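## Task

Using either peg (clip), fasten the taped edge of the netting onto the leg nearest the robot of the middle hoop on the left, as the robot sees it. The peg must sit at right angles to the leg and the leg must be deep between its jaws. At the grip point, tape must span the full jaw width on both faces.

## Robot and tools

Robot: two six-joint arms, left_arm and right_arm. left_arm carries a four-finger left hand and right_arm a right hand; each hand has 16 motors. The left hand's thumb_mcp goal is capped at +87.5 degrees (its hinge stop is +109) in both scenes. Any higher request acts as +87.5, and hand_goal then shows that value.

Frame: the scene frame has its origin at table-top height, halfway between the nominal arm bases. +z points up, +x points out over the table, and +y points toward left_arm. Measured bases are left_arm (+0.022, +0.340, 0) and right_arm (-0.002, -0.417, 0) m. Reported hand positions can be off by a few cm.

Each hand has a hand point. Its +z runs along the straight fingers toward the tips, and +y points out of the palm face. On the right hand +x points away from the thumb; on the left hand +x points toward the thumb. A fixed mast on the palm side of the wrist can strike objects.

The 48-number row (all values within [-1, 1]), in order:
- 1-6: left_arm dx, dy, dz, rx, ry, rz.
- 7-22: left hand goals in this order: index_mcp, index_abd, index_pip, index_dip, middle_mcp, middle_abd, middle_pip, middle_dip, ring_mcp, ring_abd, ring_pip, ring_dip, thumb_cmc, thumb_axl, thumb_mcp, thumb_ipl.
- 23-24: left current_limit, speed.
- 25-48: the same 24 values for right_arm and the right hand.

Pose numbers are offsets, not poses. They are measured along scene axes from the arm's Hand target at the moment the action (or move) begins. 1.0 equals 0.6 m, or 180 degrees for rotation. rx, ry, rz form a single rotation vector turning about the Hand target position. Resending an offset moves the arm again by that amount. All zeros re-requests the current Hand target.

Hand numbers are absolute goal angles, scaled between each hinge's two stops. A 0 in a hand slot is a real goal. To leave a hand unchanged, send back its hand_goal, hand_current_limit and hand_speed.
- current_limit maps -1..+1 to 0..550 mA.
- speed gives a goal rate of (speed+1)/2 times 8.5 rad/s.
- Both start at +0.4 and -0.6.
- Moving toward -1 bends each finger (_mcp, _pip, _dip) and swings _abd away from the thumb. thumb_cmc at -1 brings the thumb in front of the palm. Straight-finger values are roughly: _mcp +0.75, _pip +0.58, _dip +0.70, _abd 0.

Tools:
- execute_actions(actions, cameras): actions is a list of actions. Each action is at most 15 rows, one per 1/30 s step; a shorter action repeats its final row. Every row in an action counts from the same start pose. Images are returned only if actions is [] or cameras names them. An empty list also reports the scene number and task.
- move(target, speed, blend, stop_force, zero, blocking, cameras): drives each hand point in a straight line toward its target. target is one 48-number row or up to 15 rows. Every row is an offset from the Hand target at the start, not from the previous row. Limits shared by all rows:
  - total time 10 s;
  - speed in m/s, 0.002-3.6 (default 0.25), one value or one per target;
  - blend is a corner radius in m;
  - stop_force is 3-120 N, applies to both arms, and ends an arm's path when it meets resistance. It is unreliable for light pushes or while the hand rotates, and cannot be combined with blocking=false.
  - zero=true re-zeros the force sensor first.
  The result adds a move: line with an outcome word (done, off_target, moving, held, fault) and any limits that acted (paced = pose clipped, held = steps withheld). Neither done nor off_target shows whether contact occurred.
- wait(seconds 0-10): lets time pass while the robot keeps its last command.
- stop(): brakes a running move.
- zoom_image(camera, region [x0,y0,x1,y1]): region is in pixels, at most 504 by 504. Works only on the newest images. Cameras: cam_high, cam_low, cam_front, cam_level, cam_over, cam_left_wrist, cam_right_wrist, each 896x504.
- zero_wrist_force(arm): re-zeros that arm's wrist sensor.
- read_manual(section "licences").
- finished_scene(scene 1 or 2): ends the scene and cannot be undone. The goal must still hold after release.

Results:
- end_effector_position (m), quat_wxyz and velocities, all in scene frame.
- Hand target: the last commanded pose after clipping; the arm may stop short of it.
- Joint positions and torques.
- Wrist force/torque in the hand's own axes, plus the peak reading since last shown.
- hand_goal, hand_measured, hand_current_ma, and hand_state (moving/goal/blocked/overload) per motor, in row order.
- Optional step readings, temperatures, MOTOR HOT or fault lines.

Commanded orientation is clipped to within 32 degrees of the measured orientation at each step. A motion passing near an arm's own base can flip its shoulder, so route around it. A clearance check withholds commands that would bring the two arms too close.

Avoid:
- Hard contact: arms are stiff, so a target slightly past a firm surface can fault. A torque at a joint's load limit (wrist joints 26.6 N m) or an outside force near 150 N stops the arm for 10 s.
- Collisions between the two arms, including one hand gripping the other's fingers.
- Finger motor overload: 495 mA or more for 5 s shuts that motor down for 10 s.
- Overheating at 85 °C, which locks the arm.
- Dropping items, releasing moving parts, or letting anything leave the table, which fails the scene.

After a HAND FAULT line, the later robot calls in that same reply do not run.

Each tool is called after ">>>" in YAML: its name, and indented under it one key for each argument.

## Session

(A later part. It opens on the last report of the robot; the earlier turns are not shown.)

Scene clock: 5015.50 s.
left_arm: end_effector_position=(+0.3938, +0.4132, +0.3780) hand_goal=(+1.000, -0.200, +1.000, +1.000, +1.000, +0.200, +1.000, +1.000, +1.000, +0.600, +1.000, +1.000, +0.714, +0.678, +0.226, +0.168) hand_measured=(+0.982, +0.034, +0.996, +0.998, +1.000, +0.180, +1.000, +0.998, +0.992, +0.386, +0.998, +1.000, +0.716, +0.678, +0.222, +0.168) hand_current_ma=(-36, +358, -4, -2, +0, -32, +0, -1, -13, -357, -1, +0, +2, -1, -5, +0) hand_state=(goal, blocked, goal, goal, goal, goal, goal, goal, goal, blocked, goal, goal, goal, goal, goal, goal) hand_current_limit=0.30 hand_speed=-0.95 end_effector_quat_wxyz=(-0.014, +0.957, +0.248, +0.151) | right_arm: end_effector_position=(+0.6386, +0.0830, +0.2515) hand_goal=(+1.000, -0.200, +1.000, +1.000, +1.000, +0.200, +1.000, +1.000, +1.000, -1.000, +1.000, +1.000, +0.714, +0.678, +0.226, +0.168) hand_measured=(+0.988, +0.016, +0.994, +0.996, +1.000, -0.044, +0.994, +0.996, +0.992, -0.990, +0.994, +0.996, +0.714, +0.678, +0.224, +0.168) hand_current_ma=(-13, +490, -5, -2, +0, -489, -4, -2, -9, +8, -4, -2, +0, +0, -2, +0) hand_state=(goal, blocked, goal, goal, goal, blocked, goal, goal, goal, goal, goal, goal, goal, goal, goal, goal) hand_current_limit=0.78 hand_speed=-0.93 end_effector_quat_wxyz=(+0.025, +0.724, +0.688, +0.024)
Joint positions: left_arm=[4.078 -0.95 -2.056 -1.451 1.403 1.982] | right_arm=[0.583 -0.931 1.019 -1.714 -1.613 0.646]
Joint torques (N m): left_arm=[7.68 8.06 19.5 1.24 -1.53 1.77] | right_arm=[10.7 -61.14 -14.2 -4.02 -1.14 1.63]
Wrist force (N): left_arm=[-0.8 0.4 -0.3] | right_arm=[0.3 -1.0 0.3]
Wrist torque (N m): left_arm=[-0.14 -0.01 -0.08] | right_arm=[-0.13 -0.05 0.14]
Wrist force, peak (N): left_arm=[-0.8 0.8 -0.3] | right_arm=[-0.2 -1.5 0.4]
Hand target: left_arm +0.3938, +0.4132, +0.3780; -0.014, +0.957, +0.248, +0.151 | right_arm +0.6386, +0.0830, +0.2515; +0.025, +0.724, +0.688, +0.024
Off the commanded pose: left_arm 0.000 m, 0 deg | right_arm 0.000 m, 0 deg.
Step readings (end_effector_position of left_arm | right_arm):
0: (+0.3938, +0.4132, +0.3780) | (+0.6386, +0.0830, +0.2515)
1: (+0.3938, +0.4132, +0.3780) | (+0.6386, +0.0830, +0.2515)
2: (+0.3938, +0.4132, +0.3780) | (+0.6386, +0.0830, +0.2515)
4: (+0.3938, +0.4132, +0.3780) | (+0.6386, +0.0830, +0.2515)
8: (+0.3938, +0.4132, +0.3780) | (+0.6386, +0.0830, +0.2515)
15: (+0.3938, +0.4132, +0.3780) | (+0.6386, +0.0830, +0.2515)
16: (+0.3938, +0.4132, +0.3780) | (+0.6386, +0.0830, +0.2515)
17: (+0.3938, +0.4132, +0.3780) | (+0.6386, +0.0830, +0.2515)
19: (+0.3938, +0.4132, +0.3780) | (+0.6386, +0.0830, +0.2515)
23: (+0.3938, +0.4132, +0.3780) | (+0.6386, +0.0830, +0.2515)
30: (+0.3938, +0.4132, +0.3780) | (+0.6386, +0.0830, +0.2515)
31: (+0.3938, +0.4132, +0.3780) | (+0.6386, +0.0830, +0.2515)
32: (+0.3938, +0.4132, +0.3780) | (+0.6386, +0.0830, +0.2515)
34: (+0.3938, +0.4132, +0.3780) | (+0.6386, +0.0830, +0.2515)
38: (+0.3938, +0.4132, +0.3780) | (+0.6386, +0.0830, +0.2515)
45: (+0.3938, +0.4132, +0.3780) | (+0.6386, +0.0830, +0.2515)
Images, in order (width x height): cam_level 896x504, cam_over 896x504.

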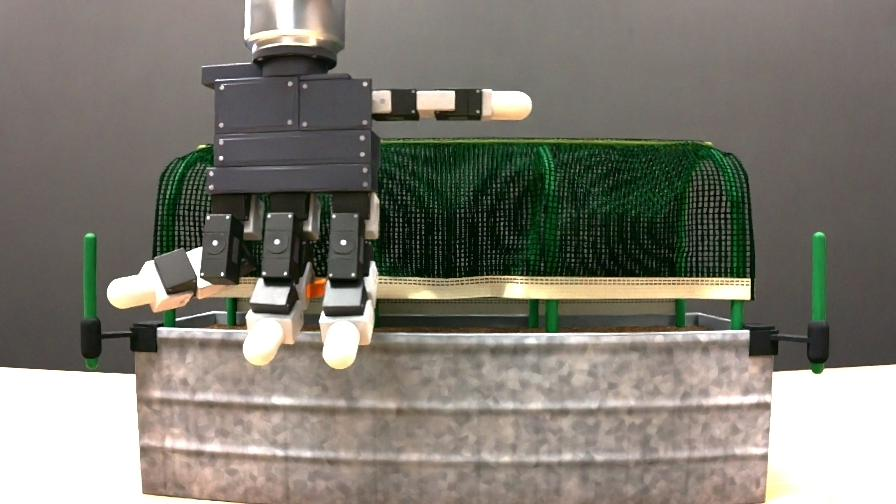

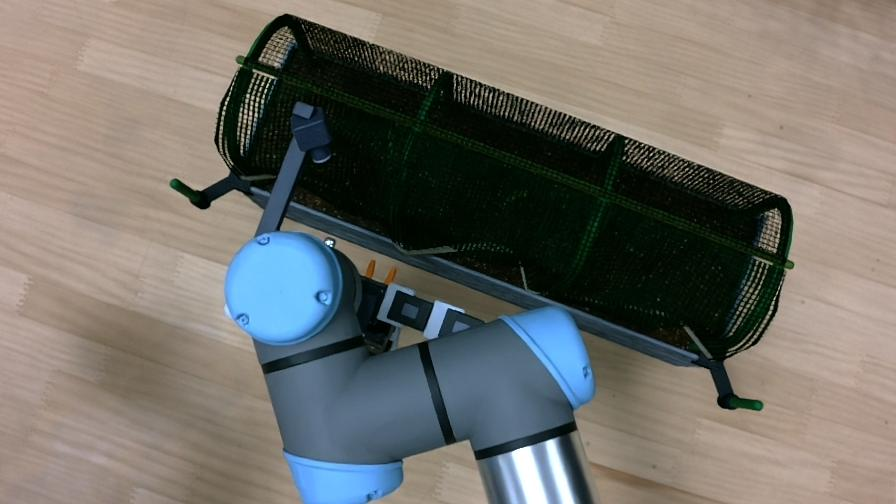

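>>> move:
  target:
    - [0,0,0,0,0,0,1,-0.2,1,1,1,0.2,1,1,1,0.6,1,1,0.714,0.678,0.226,0.168,0.3,-0.95,0.01,-0.0005,-0.0067,0,0,0,1,-0.2,1,1,1,0.2,1,1,1,-1,1,1,0.714,0.678,0.226,0.168,0.78,-0.93]
    - [0,0,0,0,0,0,1,-0.2,1,1,1,0.2,1,1,1,0.6,1,1,0.714,0.678,0.226,0.168,0.3,-0.95,0.0965,-0.0047,-0.0067,0,0,0,1,-0.2,1,1,1,0.2,1,1,1,-1,1,1,0.714,0.678,0.226,0.168,0.78,-0.93]
  speed: 0.025
  stop_force: 9
  cameras: ["cam_level","cam_over","cam_right_wrist","cam_high","cam_front"]

>>> zoom_image:
  camera: "cam_over"
  region: [340, 180, 480, 300]

>>> zoom_image:
  camera: "cam_right_wrist"
  region: [360, 0, 620, 200]

>>> zoom_image:
  camera: "cam_level"
  region: [260, 200, 460, 360]

Scene clock: 5111.67 s.
left_arm: end_effector_position=(+0.3938, +0.4132, +0.3780) hand_goal=(+1.000, -0.200, +1.000, +1.000, +1.000, +0.200, +1.000, +1.000, +1.000, +0.600, +1.000, +1.000, +0.714, +0.678, +0.226, +0.168) hand_measured=(+0.982, +0.034, +0.996, +0.998, +1.000, +0.180, +1.000, +0.998, +0.992, +0.386, +0.998, +1.000, +0.716, +0.678, +0.222, +0.168) hand_current_ma=(-36, +358, -4, -2, +0, -32, +0, -1, -13, -357, -1, +0, +2, -1, -5, +0) hand_state=(goal, blocked, goal, goal, goal, goal, goal, goal, goal, blocked, goal, goal, goal, goal, goal, goal) hand_current_limit=0.30 hand_speed=-0.95 end_effector_quat_wxyz=(-0.014, +0.957, +0.248, +0.151) | right_arm: end_effector_position=(+0.6945, +0.0803, +0.2475) hand_goal=(+1.000, -0.200, +1.000, +1.000, +1.000, +0.200, +1.000, +1.000, +1.000, -1.000, +1.000, +1.000, +0.714, +0.678, +0.226, +0.168) hand_measured=(+1.000, +0.014, +0.994, +0.996, +1.000, -0.044, +1.000, +0.996, +0.992, -0.990, +0.994, +0.996, +0.714, +0.678, +0.224, +0.168) hand_current_ma=(+0, +489, -5, -2, +0, -489, +0, -2, -9, +8, -4, -2, +0, +0, -2, +0) hand_state=(goal, blocked, goal, goal, goal, blocked, goal, goal, goal, goal, goal, goal, goal, goal, goal, goal) hand_current_limit=0.78 hand_speed=-0.93 end_effector_quat_wxyz=(+0.025, +0.724, +0.688, +0.024)
Joint positions: left_arm=[4.078 -0.95 -2.056 -1.451 1.403 1.982] | right_arm=[0.541 -0.813 0.83 -1.644 -1.611 0.603]
Joint torques (N m): left_arm=[7.24 7.52 19.86 1.29 -1.59 1.69] | right_arm=[7.76 -45.6 -36.73 -1.69 -1.44 1.37]
Wrist force (N): left_arm=[-0.6 0.6 -0.2] | right_arm=[0.6 -6.0 -0.7]
Wrist torque (N m): left_arm=[-0.12 -0.03 -0.06] | right_arm=[-0.01 0.11 0.09]
Wrist force, peak (N): left_arm=[-0.8 0.8 -0.5] | right_arm=[1.4 -10.4 -1.2]
Hand target: left_arm +0.3938, +0.4132, +0.3780; -0.014, +0.957, +0.248, +0.151 | right_arm +0.6945, +0.0803, +0.2475; +0.025, +0.724, +0.688, +0.024 (not the last commanded pose)
Off the commanded pose: left_arm 0.000 m, 0 deg | right_arm 0.002 m, 0 deg.
move: contact (right_arm); path passed 1 of 2 targets
Images, in order (width x height): cam_high 896x504, cam_front 896x504, cam_level 896x504, cam_over 896x504, cam_right_wrist 896x504.

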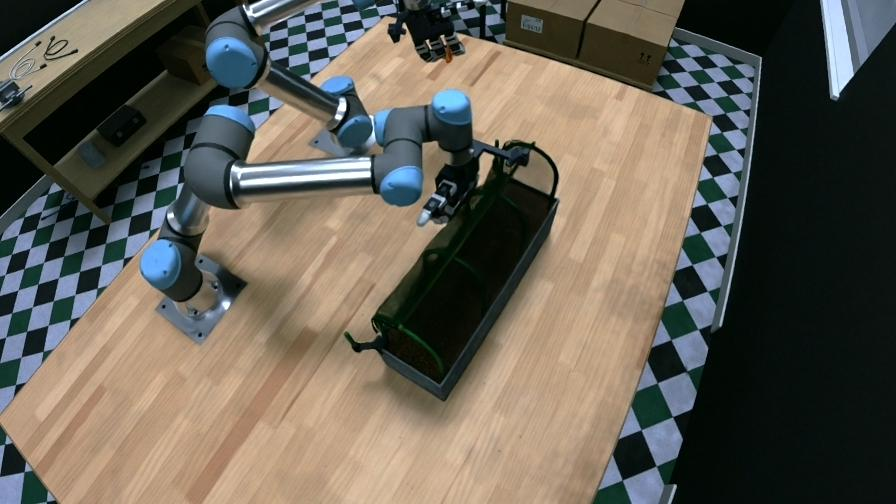

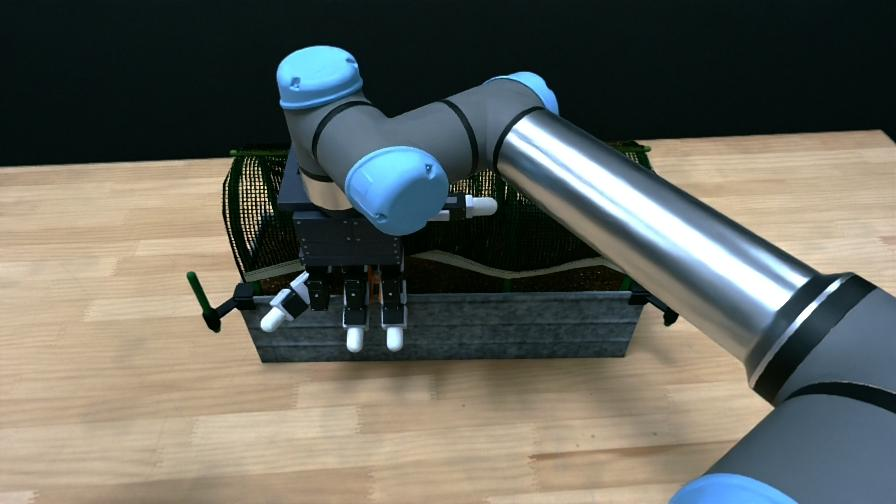

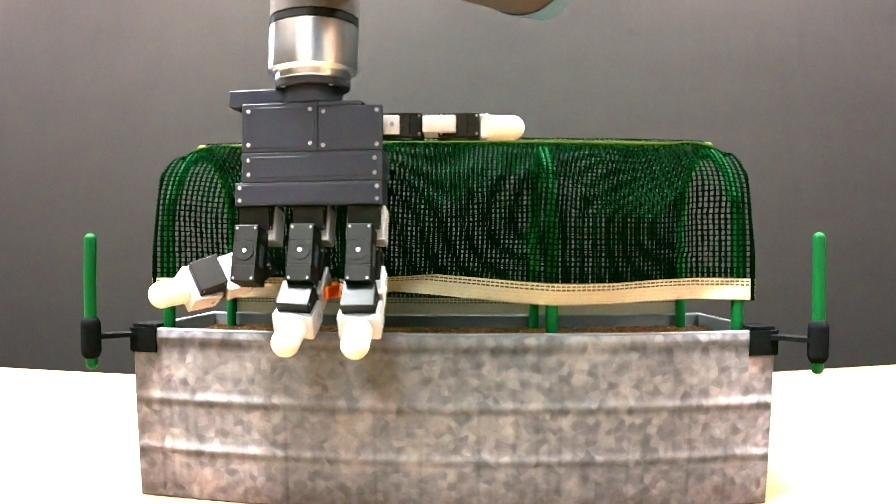

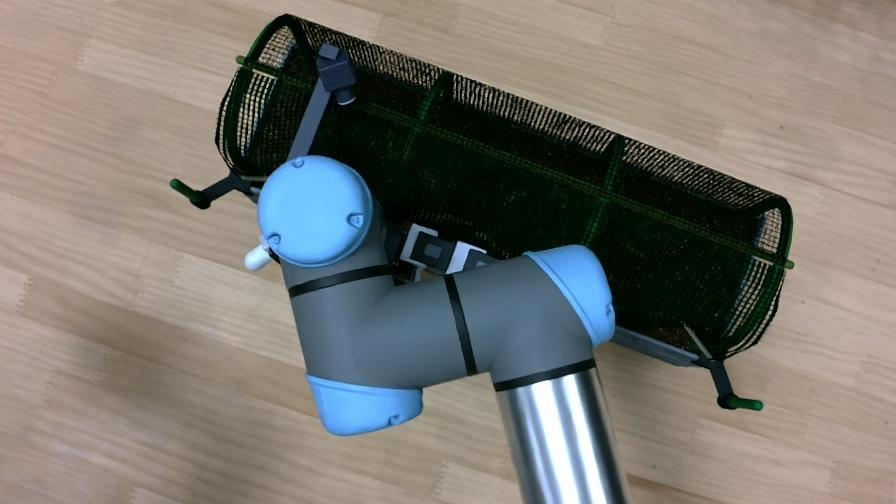

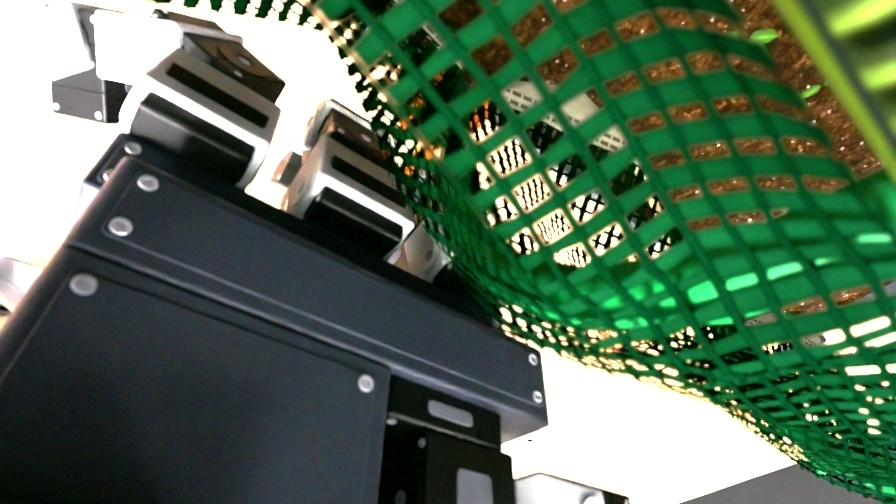

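Scaled by 3.600.

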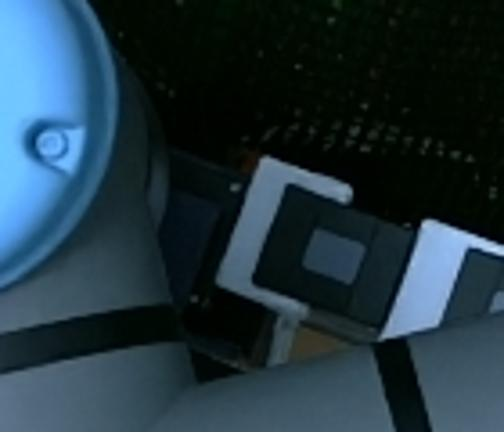

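Scaled by 1.938.

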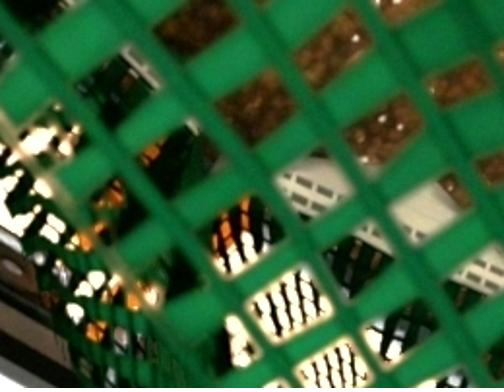

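Scaled by 2.520.

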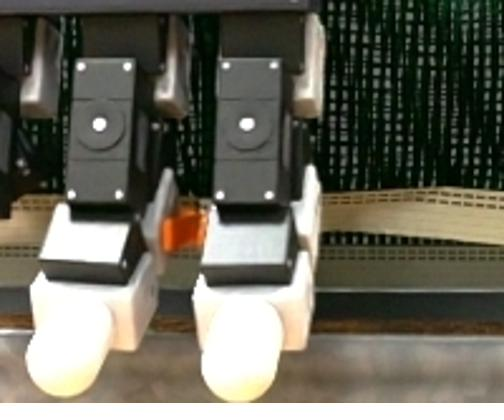

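>>> move:
  target: [0,0,0,0,0,0,1,-0.2,1,1,1,0.2,1,1,1,0.6,1,1,0.714,0.678,0.226,0.168,0.3,-0.95,0,0,0,0,0,0,1,0.12,1,1,1,-0.16,1,1,1,-1,1,1,0.714,0.678,0.226,0.168,0.78,-0.95]

>>> move:
  target: [0,0,0,0,0,0,1,-0.2,1,1,1,0.2,1,1,1,0.6,1,1,0.714,0.678,0.226,0.168,0.3,-0.95,0,0,0,0,0,0,1,0.75,1,1,1,-0.58,1,1,1,-1,1,1,0.714,0.678,0.226,0.168,0.6,-0.88]
  cameras: ["cam_level","cam_over","cam_right_wrist"]

>>> zoom_image:
  camera: "cam_level"
  region: [260, 200, 460, 360]

>>> zoom_image:
  camera: "cam_over"
  region: [340, 180, 480, 300]

Scene clock: 5142.37 s.
left_arm: end_effector_position=(+0.3938, +0.4132, +0.3780) hand_goal=(+1.000, -0.200, +1.000, +1.000, +1.000, +0.200, +1.000, +1.000, +1.000, +0.600, +1.000, +1.000, +0.714, +0.678, +0.226, +0.168) hand_measured=(+0.982, +0.034, +0.996, +0.998, +1.000, +0.180, +1.000, +0.998, +0.992, +0.386, +0.998, +1.000, +0.716, +0.678, +0.222, +0.168) hand_current_ma=(-36, +358, -4, -2, +0, -32, +0, -1, -13, -357, -1, +0, +2, -1, -5, +0) hand_state=(goal, blocked, goal, goal, goal, goal, goal, goal, goal, blocked, goal, goal, goal, goal, goal, goal) hand_current_limit=0.30 hand_speed=-0.95 end_effector_quat_wxyz=(-0.014, +0.957, +0.248, +0.151) | right_arm: end_effector_position=(+0.6945, +0.0803, +0.2475) hand_goal=(+1.000, +0.120, +1.000, +1.000, +1.000, -0.160, +1.000, +1.000, +1.000, -1.000, +1.000, +1.000, +0.714, +0.678, +0.226, +0.168) hand_measured=(+1.000, +0.154, +0.994, +0.996, +1.000, -0.194, +1.000, +0.996, +0.992, -0.990, +0.994, +0.996, +0.714, +0.678, +0.224, +0.168) hand_current_ma=(+0, +51, -5, -2, +0, -49, +0, -2, -9, +8, -4, -2, +0, +0, -2, +0) hand_state=(goal, blocked, goal, goal, goal, blocked, goal, goal, goal, goal, goal, goal, goal, goal, goal, goal) hand_current_limit=0.78 hand_speed=-0.95 end_effector_quat_wxyz=(+0.025, +0.724, +0.688, +0.024)
Joint positions: left_arm=[4.078 -0.95 -2.056 -1.451 1.403 1.982] | right_arm=[0.541 -0.813 0.83 -1.644 -1.611 0.603]
Joint torques (N m): left_arm=[7.01 7.11 19.02 1.36 -1.69 1.81] | right_arm=[5.86 -47.48 -33.82 -1.63 -2.05 1.34]
Wrist force (N): left_arm=[-0.7 0.8 -0.3] | right_arm=[0.4 -5.6 -0.4]
Wrist torque (N m): left_arm=[-0.09 -0.02 -0.07] | right_arm=[-0.05 0.03 0.09]
Wrist force, peak (N): left_arm=[-0.7 0.8 -0.4] | right_arm=[2.4 -7.2 -1.1]
Hand target: left_arm +0.3938, +0.4132, +0.3780; -0.014, +0.957, +0.248, +0.151 | right_arm +0.6945, +0.0803, +0.2475; +0.025, +0.724, +0.688, +0.024
Off the commanded pose: left_arm 0.000 m, 0 deg | right_arm 0.000 m, 0 deg.
move: done

Scene clock: 5143.93 s.
left_arm: end_effector_position=(+0.3938, +0.4132, +0.3780) hand_goal=(+1.000, -0.200, +1.000, +1.000, +1.000, +0.200, +1.000, +1.000, +1.000, +0.600, +1.000, +1.000, +0.714, +0.678, +0.226, +0.168) hand_measured=(+0.982, +0.034, +0.996, +0.998, +1.000, +0.180, +1.000, +0.998, +0.992, +0.386, +0.998, +1.000, +0.716, +0.678, +0.222, +0.168) hand_current_ma=(-36, +358, -4, -2, +0, -32, +0, -1, -13, -357, -1, +0, +2, -1, -5, +0) hand_state=(goal, blocked, goal, goal, goal, goal, goal, goal, goal, blocked, goal, goal, goal, goal, goal, goal) hand_current_limit=0.30 hand_speed=-0.95 end_effector_quat_wxyz=(-0.014, +0.957, +0.248, +0.151) | right_arm: end_effector_position=(+0.6945, +0.0803, +0.2475) hand_goal=(+1.000, +0.750, +1.000, +1.000, +1.000, -0.580, +1.000, +1.000, +1.000, -1.000, +1.000, +1.000, +0.714, +0.678, +0.226, +0.168) hand_measured=(+0.998, +0.742, +0.994, +0.996, +0.998, -0.564, +1.000, +0.996, +0.992, -0.990, +0.994, +0.996, +0.714, +0.678, +0.224, +0.168) hand_current_ma=(-1, -6, -5, -2, -2, +16, +0, -2, -9, +8, -4, -2, +0, +0, -2, +0) hand_state=(goal, goal, goal, goal, goal, goal, goal, goal, goal, goal, goal, goal, goal, goal, goal, goal) hand_current_limit=0.60 hand_speed=-0.88 end_effector_quat_wxyz=(+0.025, +0.724, +0.688, +0.024)
Joint positions: left_arm=[4.078 -0.95 -2.056 -1.451 1.403 1.982] | right_arm=[0.541 -0.813 0.83 -1.644 -1.611 0.603]
Joint torques (N m): left_arm=[6.55 7.13 19.31 1.31 -1.61 1.8] | right_arm=[1.66 -49.89 -32.1 -1.76 1.2 1.43]
Wrist force (N): left_arm=[-0.7 0.4 -0.4] | right_arm=[0.0 -1.5 0.0]
Wrist torque (N m): left_arm=[-0.14 -0.02 -0.06] | right_arm=[-0.17 0.03 0.07]
Wrist force, peak (N): left_arm=[-0.7 0.7 -0.5] | right_arm=[0.2 -5.5 -0.5]
Hand target: left_arm +0.3938, +0.4132, +0.3780; -0.014, +0.957, +0.248, +0.151 | right_arm +0.6945, +0.0803, +0.2475; +0.025, +0.724, +0.688, +0.024
Off the commanded pose: left_arm 0.000 m, 0 deg | right_arm 0.000 m, 0 deg.
move: done
Images, in order (width x height): cam_level 896x504, cam_over 896x504, cam_right_wrist 896x504.

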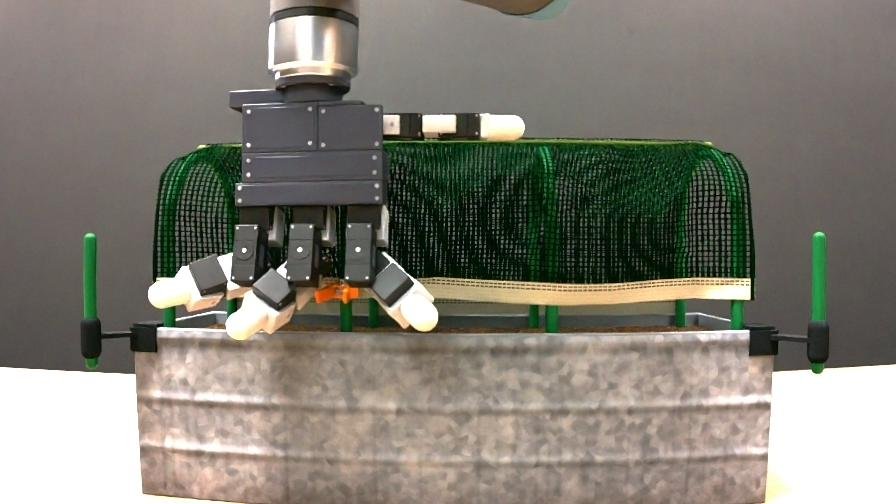

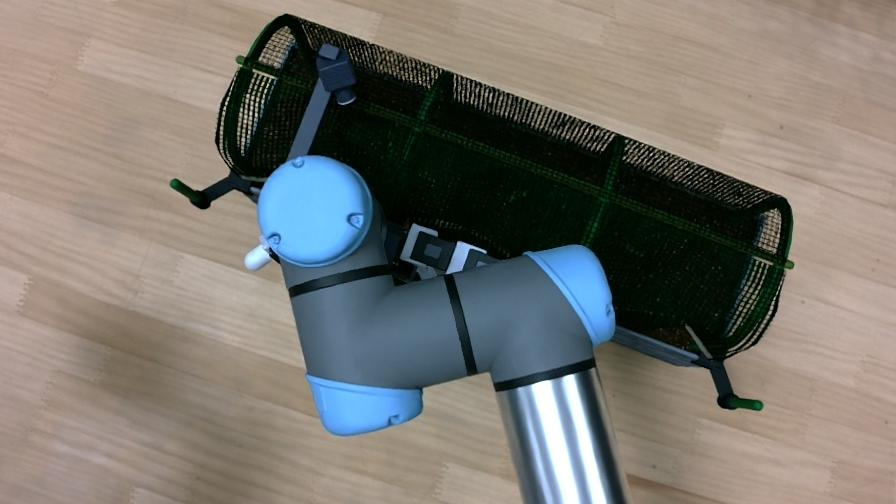

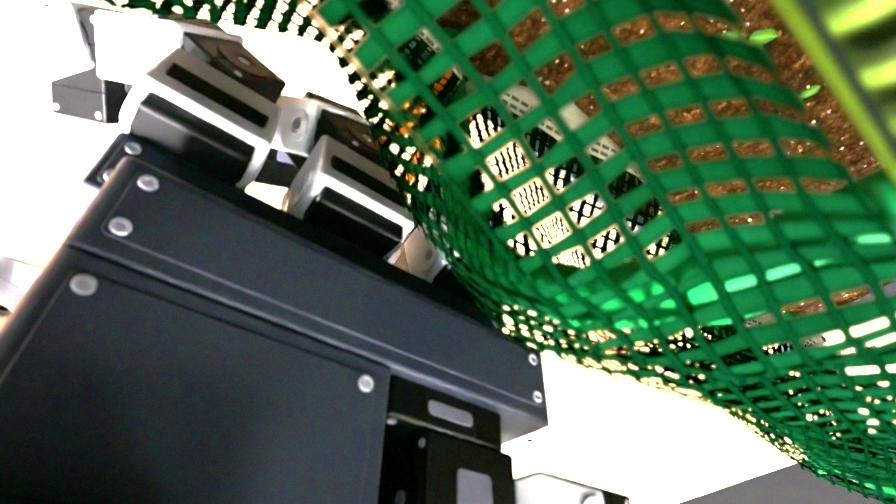

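Scaled by 2.520.

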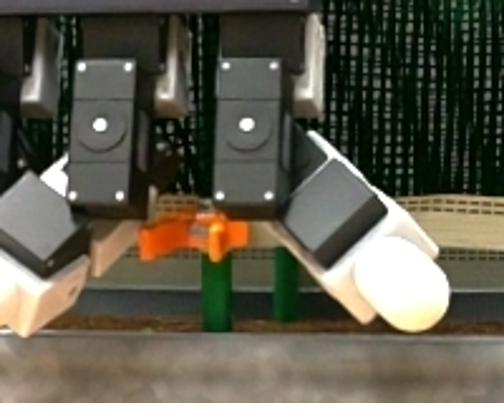

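Scaled by 3.600.

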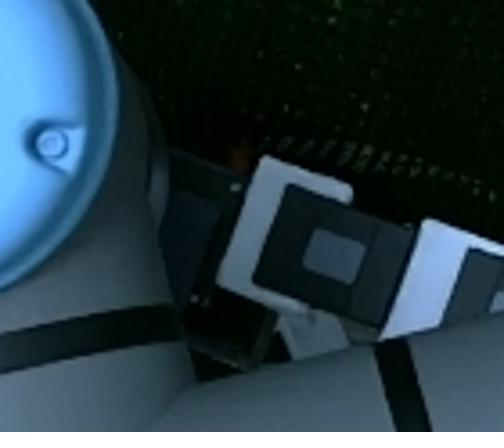

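>>> move:
  target: [0,0,0,0,0,0,1,-0.2,1,1,1,0.2,1,1,1,0.6,1,1,0.714,0.678,0.226,0.168,0.3,-0.95,-0.1332,0.0065,0,0,0,0,1,0.75,1,1,1,-0.58,1,1,1,-1,1,1,0.714,0.678,0.226,0.168,0.6,-0.88]
  speed: 0.05
  cameras: ["cam_level","cam_over","cam_right_wrist","cam_front"]

>>> zoom_image:
  camera: "cam_over"
  region: [350, 180, 470, 280]

>>> zoom_image:
  camera: "cam_level"
  region: [290, 220, 430, 340]

>>> zoom_image:
  camera: "cam_right_wrist"
  region: [520, 0, 780, 200]

Scene clock: 5158.87 s.
left_arm: end_effector_position=(+0.3938, +0.4132, +0.3780) hand_goal=(+1.000, -0.200, +1.000, +1.000, +1.000, +0.200, +1.000, +1.000, +1.000, +0.600, +1.000, +1.000, +0.714, +0.678, +0.226, +0.168) hand_measured=(+0.982, +0.034, +0.996, +0.998, +1.000, +0.180, +1.000, +0.998, +0.992, +0.386, +0.998, +1.000, +0.716, +0.678, +0.222, +0.168) hand_current_ma=(-36, +358, -4, -2, +0, -32, +0, -1, -13, -357, -1, +0, +2, -1, -5, +0) hand_state=(goal, blocked, goal, goal, goal, goal, goal, goal, goal, blocked, goal, goal, goal, goal, goal, goal) hand_current_limit=0.30 hand_speed=-0.95 end_effector_quat_wxyz=(-0.014, +0.957, +0.248, +0.151) | right_arm: end_effector_position=(+0.6144, +0.0843, +0.2475) hand_goal=(+1.000, +0.750, +1.000, +1.000, +1.000, -0.580, +1.000, +1.000, +1.000, -1.000, +1.000, +1.000, +0.714, +0.678, +0.226, +0.168) hand_measured=(+0.998, +0.742, +0.994, +0.996, +0.998, -0.564, +1.000, +0.996, +0.992, -0.990, +0.994, +0.996, +0.714, +0.678, +0.224, +0.168) hand_current_ma=(-1, -6, -5, -2, -2, +16, +0, -2, -9, +8, -4, -2, +0, +0, -2, +0) hand_state=(goal, goal, goal, goal, goal, goal, goal, goal, goal, goal, goal, goal, goal, goal, goal, goal) hand_current_limit=0.60 hand_speed=-0.88 end_effector_quat_wxyz=(+0.025, +0.724, +0.688, +0.024) end_effector_velocity=(+0.001, +0.001, +0.000) end_effector_angular_velocity=(-0.001, +0.001, +0.003)
Joint positions: left_arm=[4.078 -0.95 -2.056 -1.451 1.403 1.982] | right_arm=[0.604 -0.974 1.099 -1.75 -1.614 0.666]
Joint velocities: left_arm=[within noise] | right_arm=[0 0.003 -0.005 0.003 0 -0.003]
Joint torques (N m): left_arm=[6.62 7.38 19.96 1.27 -1.53 1.74] | right_arm=[-9.52 -40.28 -34.7 -0.59 -1.28 -1.12]
Wrist force (N): left_arm=[-0.8 0.6 -0.5] | right_arm=[-0.4 -1.1 0.3]
Wrist torque (N m): left_arm=[-0.10 -0.02 -0.08] | right_arm=[-0.14 0.05 -0.13]
Wrist force, peak (N): left_arm=[-0.7 0.6 -0.7] | right_arm=[0.2 -2.7 0.1]
Hand target: left_arm +0.3938, +0.4132, +0.3780; -0.014, +0.957, +0.248, +0.151 | right_arm +0.6146, +0.0842, +0.2475; +0.025, +0.724, +0.688, +0.024
Off the commanded pose: left_arm 0.000 m, 0 deg | right_arm 0.000 m, 0 deg.
move: done
Images, in order (width x height): cam_front 896x504, cam_level 896x504, cam_over 896x504, cam_right_wrist 896x504.

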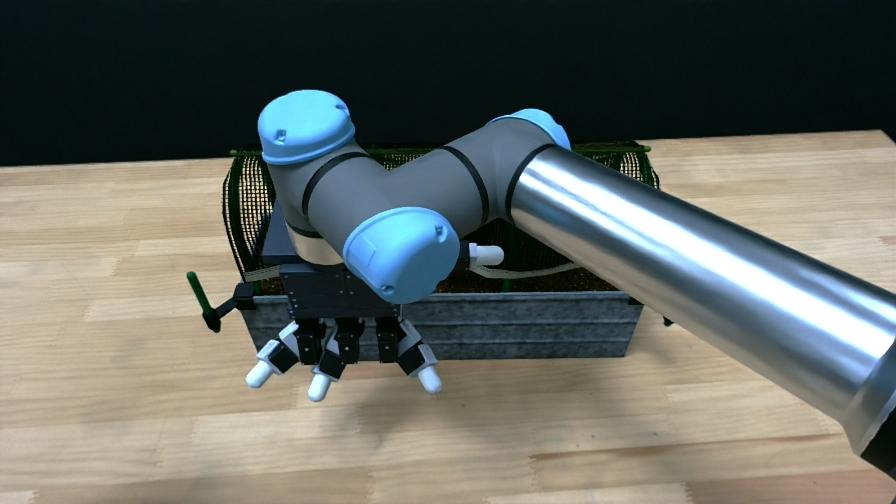

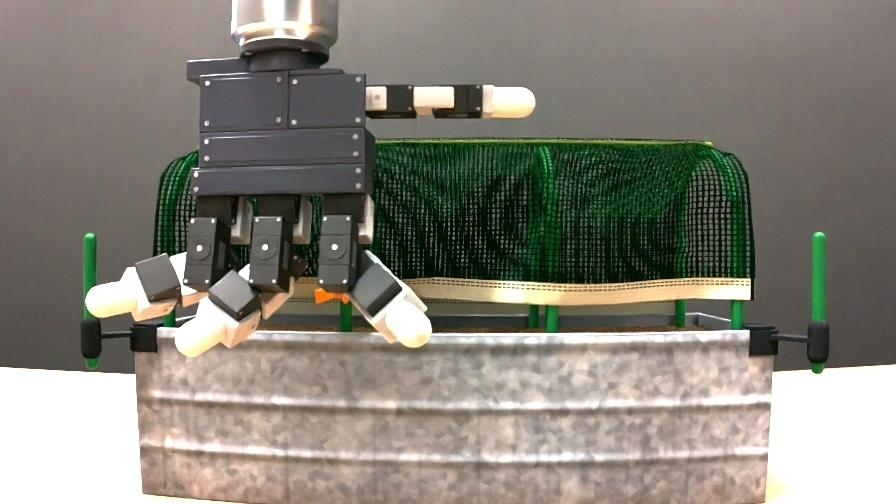

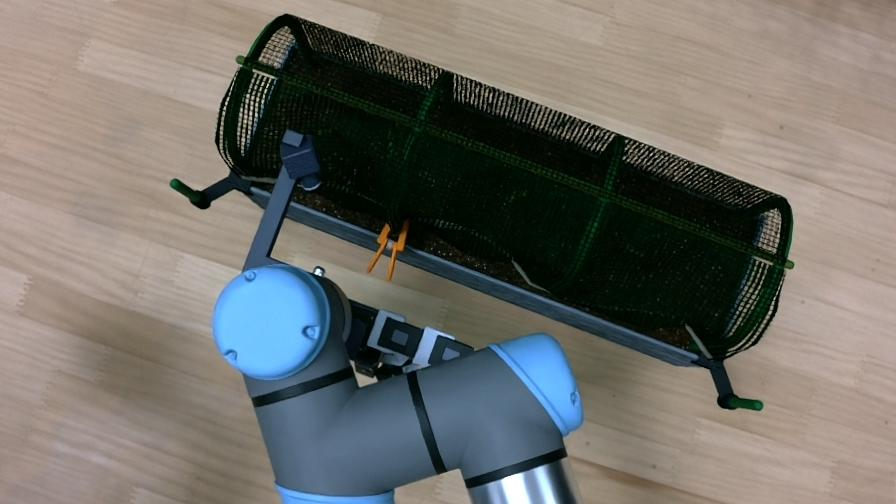

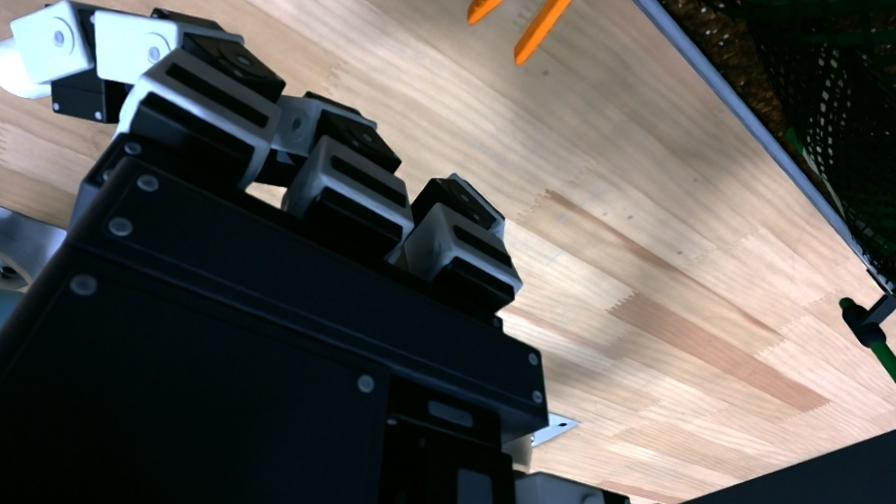

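Scaled by 4.200.

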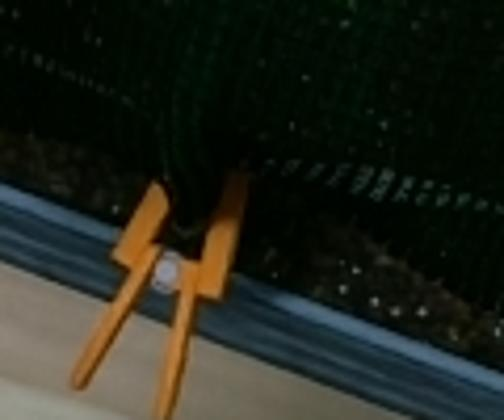

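Scaled by 3.600.

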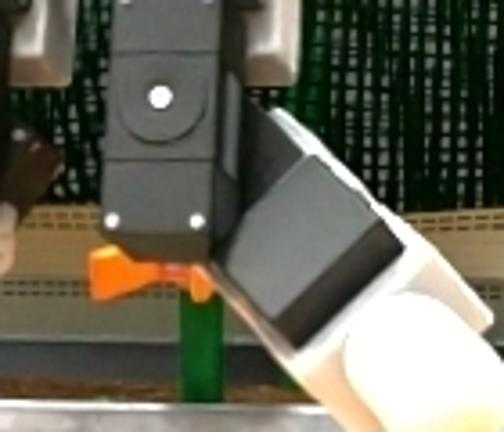

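Scaled by 1.938.

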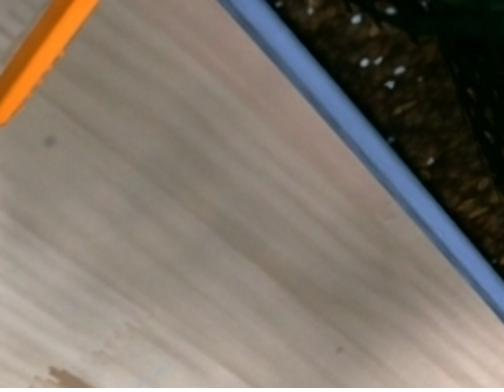

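>>> move:
  target:
    - [0,0,0,0,0,0,1,-0.2,1,1,1,0.2,1,1,1,0.6,1,1,0.714,0.678,0.226,0.168,0.3,-0.95,-0.25,0.0,0.08,0,0,0,1,0.75,1,1,1,-0.58,1,1,1,-1,1,1,0.714,0.678,0.226,0.168,0.6,-0.88]
    - [0,0,0,0,0,0,1,-0.2,1,1,1,0.2,1,1,1,0.6,1,1,0.714,0.678,0.226,0.168,0.3,-0.95,-0.3,-0.62,0.1,0,0,0,1,0.75,1,1,1,-0.58,1,1,1,-1,1,1,0.714,0.678,0.226,0.168,0.6,-0.88]
  speed: 0.15
  blend: [0.03, 0]
  cameras: ["cam_level","cam_over","cam_front","cam_high","cam_low"]

>>> zoom_image:
  camera: "cam_level"
  region: [300, 255, 390, 335]

>>> zoom_image:
  camera: "cam_over"
  region: [350, 200, 430, 290]

>>> zoom_image:
  camera: "cam_front"
  region: [310, 230, 440, 340]

>>> zoom_image:
  camera: "cam_level"
  region: [150, 120, 550, 350]

Scene clock: 5177.07 s.
left_arm: end_effector_position=(+0.3938, +0.4132, +0.3780) hand_goal=(+1.000, -0.200, +1.000, +1.000, +1.000, +0.200, +1.000, +1.000, +1.000, +0.600, +1.000, +1.000, +0.714, +0.678, +0.226, +0.168) hand_measured=(+0.982, +0.034, +0.996, +0.998, +1.000, +0.180, +1.000, +0.998, +0.992, +0.386, +0.998, +1.000, +0.716, +0.678, +0.222, +0.168) hand_current_ma=(-36, +358, -4, -2, +0, -32, +0, -1, -13, -357, -1, +0, +2, -1, -5, +0) hand_state=(goal, blocked, goal, goal, goal, goal, goal, goal, goal, blocked, goal, goal, goal, goal, goal, goal) hand_current_limit=0.30 hand_speed=-0.95 end_effector_quat_wxyz=(-0.014, +0.957, +0.248, +0.151) | right_arm: end_effector_position=(+0.4345, -0.2877, +0.3074) hand_goal=(+1.000, +0.750, +1.000, +1.000, +1.000, -0.580, +1.000, +1.000, +1.000, -1.000, +1.000, +1.000, +0.714, +0.678, +0.226, +0.168) hand_measured=(+0.998, +0.742, +0.994, +0.996, +0.996, -0.564, +1.000, +0.996, +0.992, -0.990, +0.994, +0.996, +0.714, +0.678, +0.224, +0.168) hand_current_ma=(-2, -5, -5, -2, -2, +16, +0, -2, -9, +8, -4, -2, +0, +0, -2, +0) hand_state=(goal, goal, goal, goal, goal, goal, goal, goal, goal, goal, goal, goal, goal, goal, goal, goal) hand_current_limit=0.60 hand_speed=-0.88 end_effector_quat_wxyz=(+0.025, +0.724, +0.688, +0.024)
Joint positions: left_arm=[4.078 -0.95 -2.056 -1.451 1.403 1.982] | right_arm=[0.057 -1.913 2.013 -1.74 -1.58 0.12]
Joint torques (N m): left_arm=[5.86 7.1 19.52 1.22 -1.49 1.84] | right_arm=[-11.4 -9.22 -37.63 -4.08 -1.45 -1.37]
Wrist force (N): left_arm=[-0.7 0.4 -0.5] | right_arm=[0.1 -1.3 0.0]
Wrist torque (N m): left_arm=[-0.12 -0.03 -0.06] | right_arm=[-0.16 0.00 -0.09]
Wrist force, peak (N): left_arm=[-0.7 0.7 -0.5] | right_arm=[0.8 -2.1 0.5]
Hand target: left_arm +0.3938, +0.4132, +0.3780; -0.014, +0.957, +0.248, +0.151 | right_arm +0.4346, -0.2878, +0.3075; +0.025, +0.724, +0.688, +0.024
Off the commanded pose: left_arm 0.000 m, 0 deg | right_arm 0.000 m, 0 deg.
move: done
Images, in order (width x height): cam_high 896x504, cam_low 896x504, cam_front 896x504, cam_level 896x504, cam_over 896x504.

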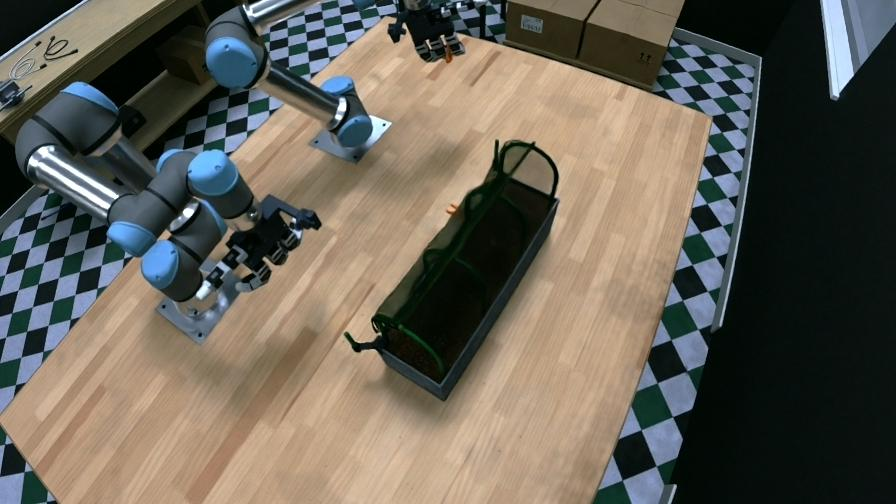

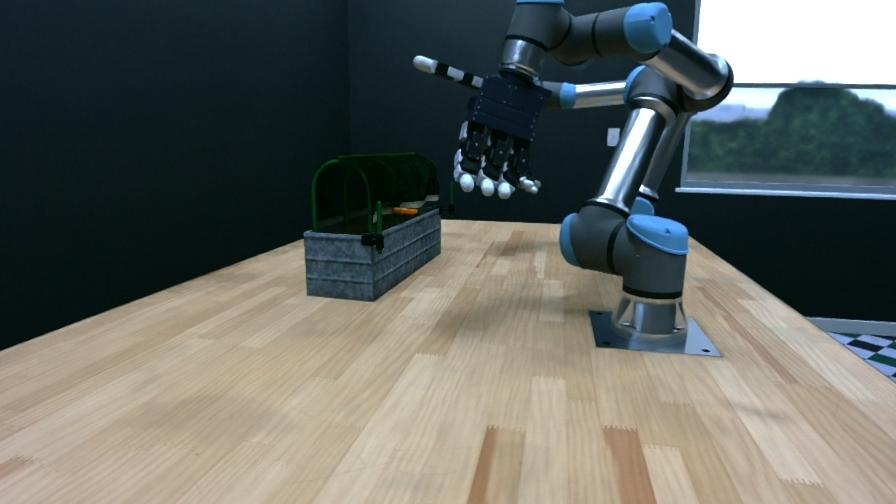

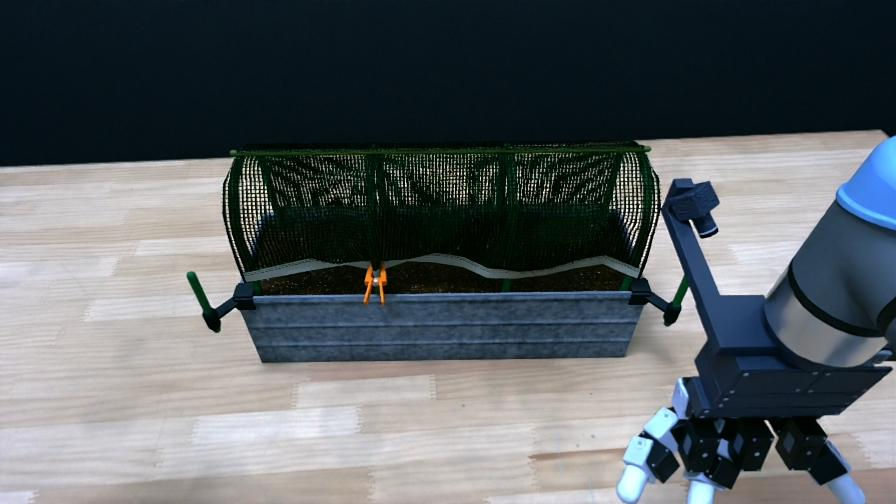

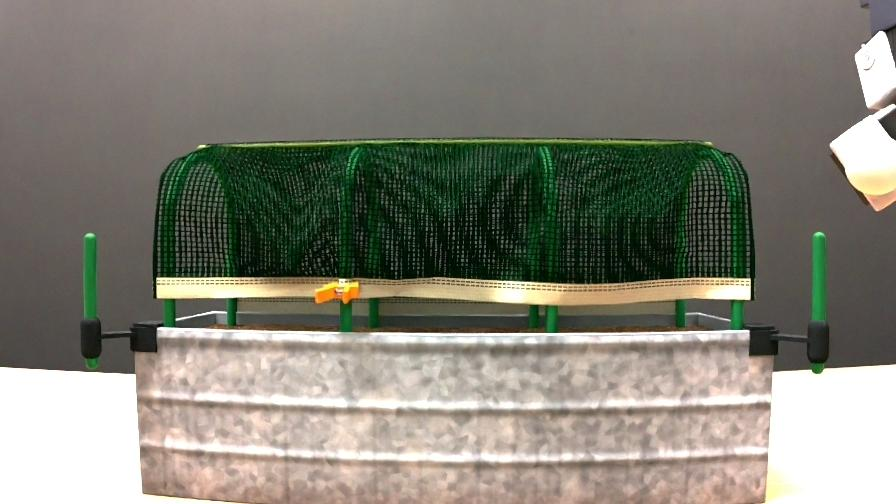

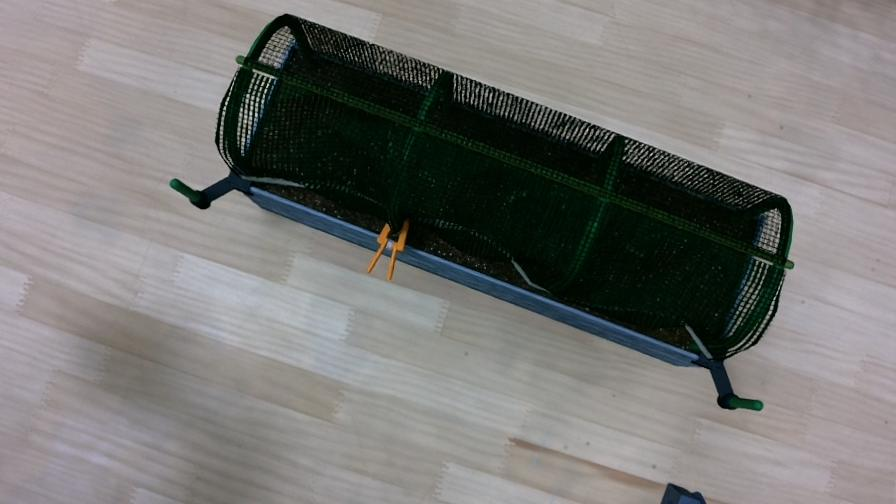

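Scaled by 5.600.

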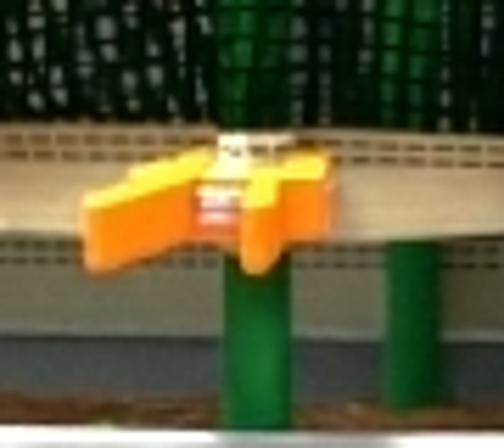

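Scaled by 5.600.

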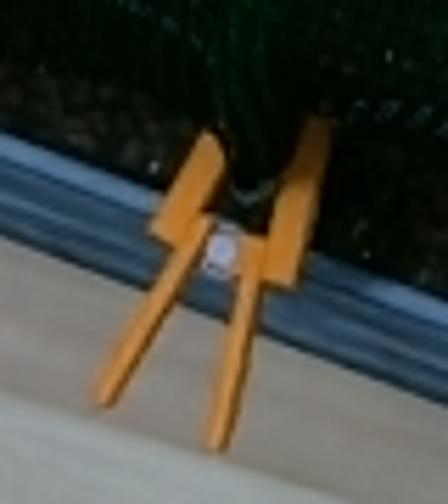

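Scaled by 3.877.

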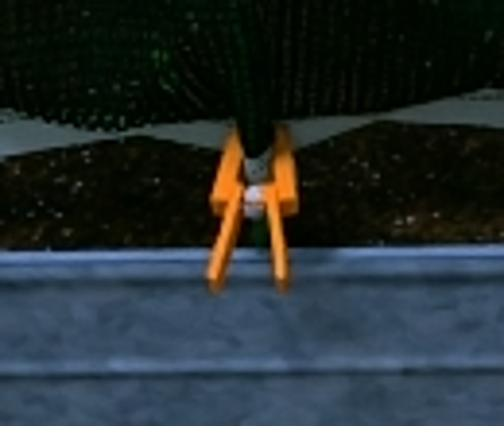

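Scaled by 1.260.

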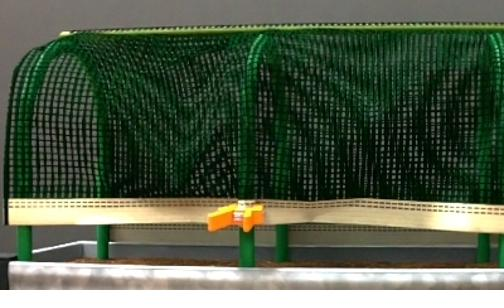

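>>> zoom_image:
  camera: "cam_level"
  region: [312, 270, 368, 312]

Scaled by 9.000.

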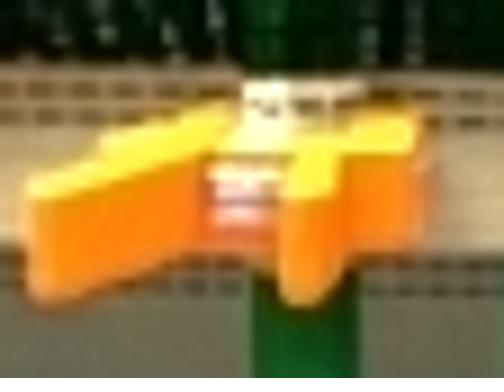

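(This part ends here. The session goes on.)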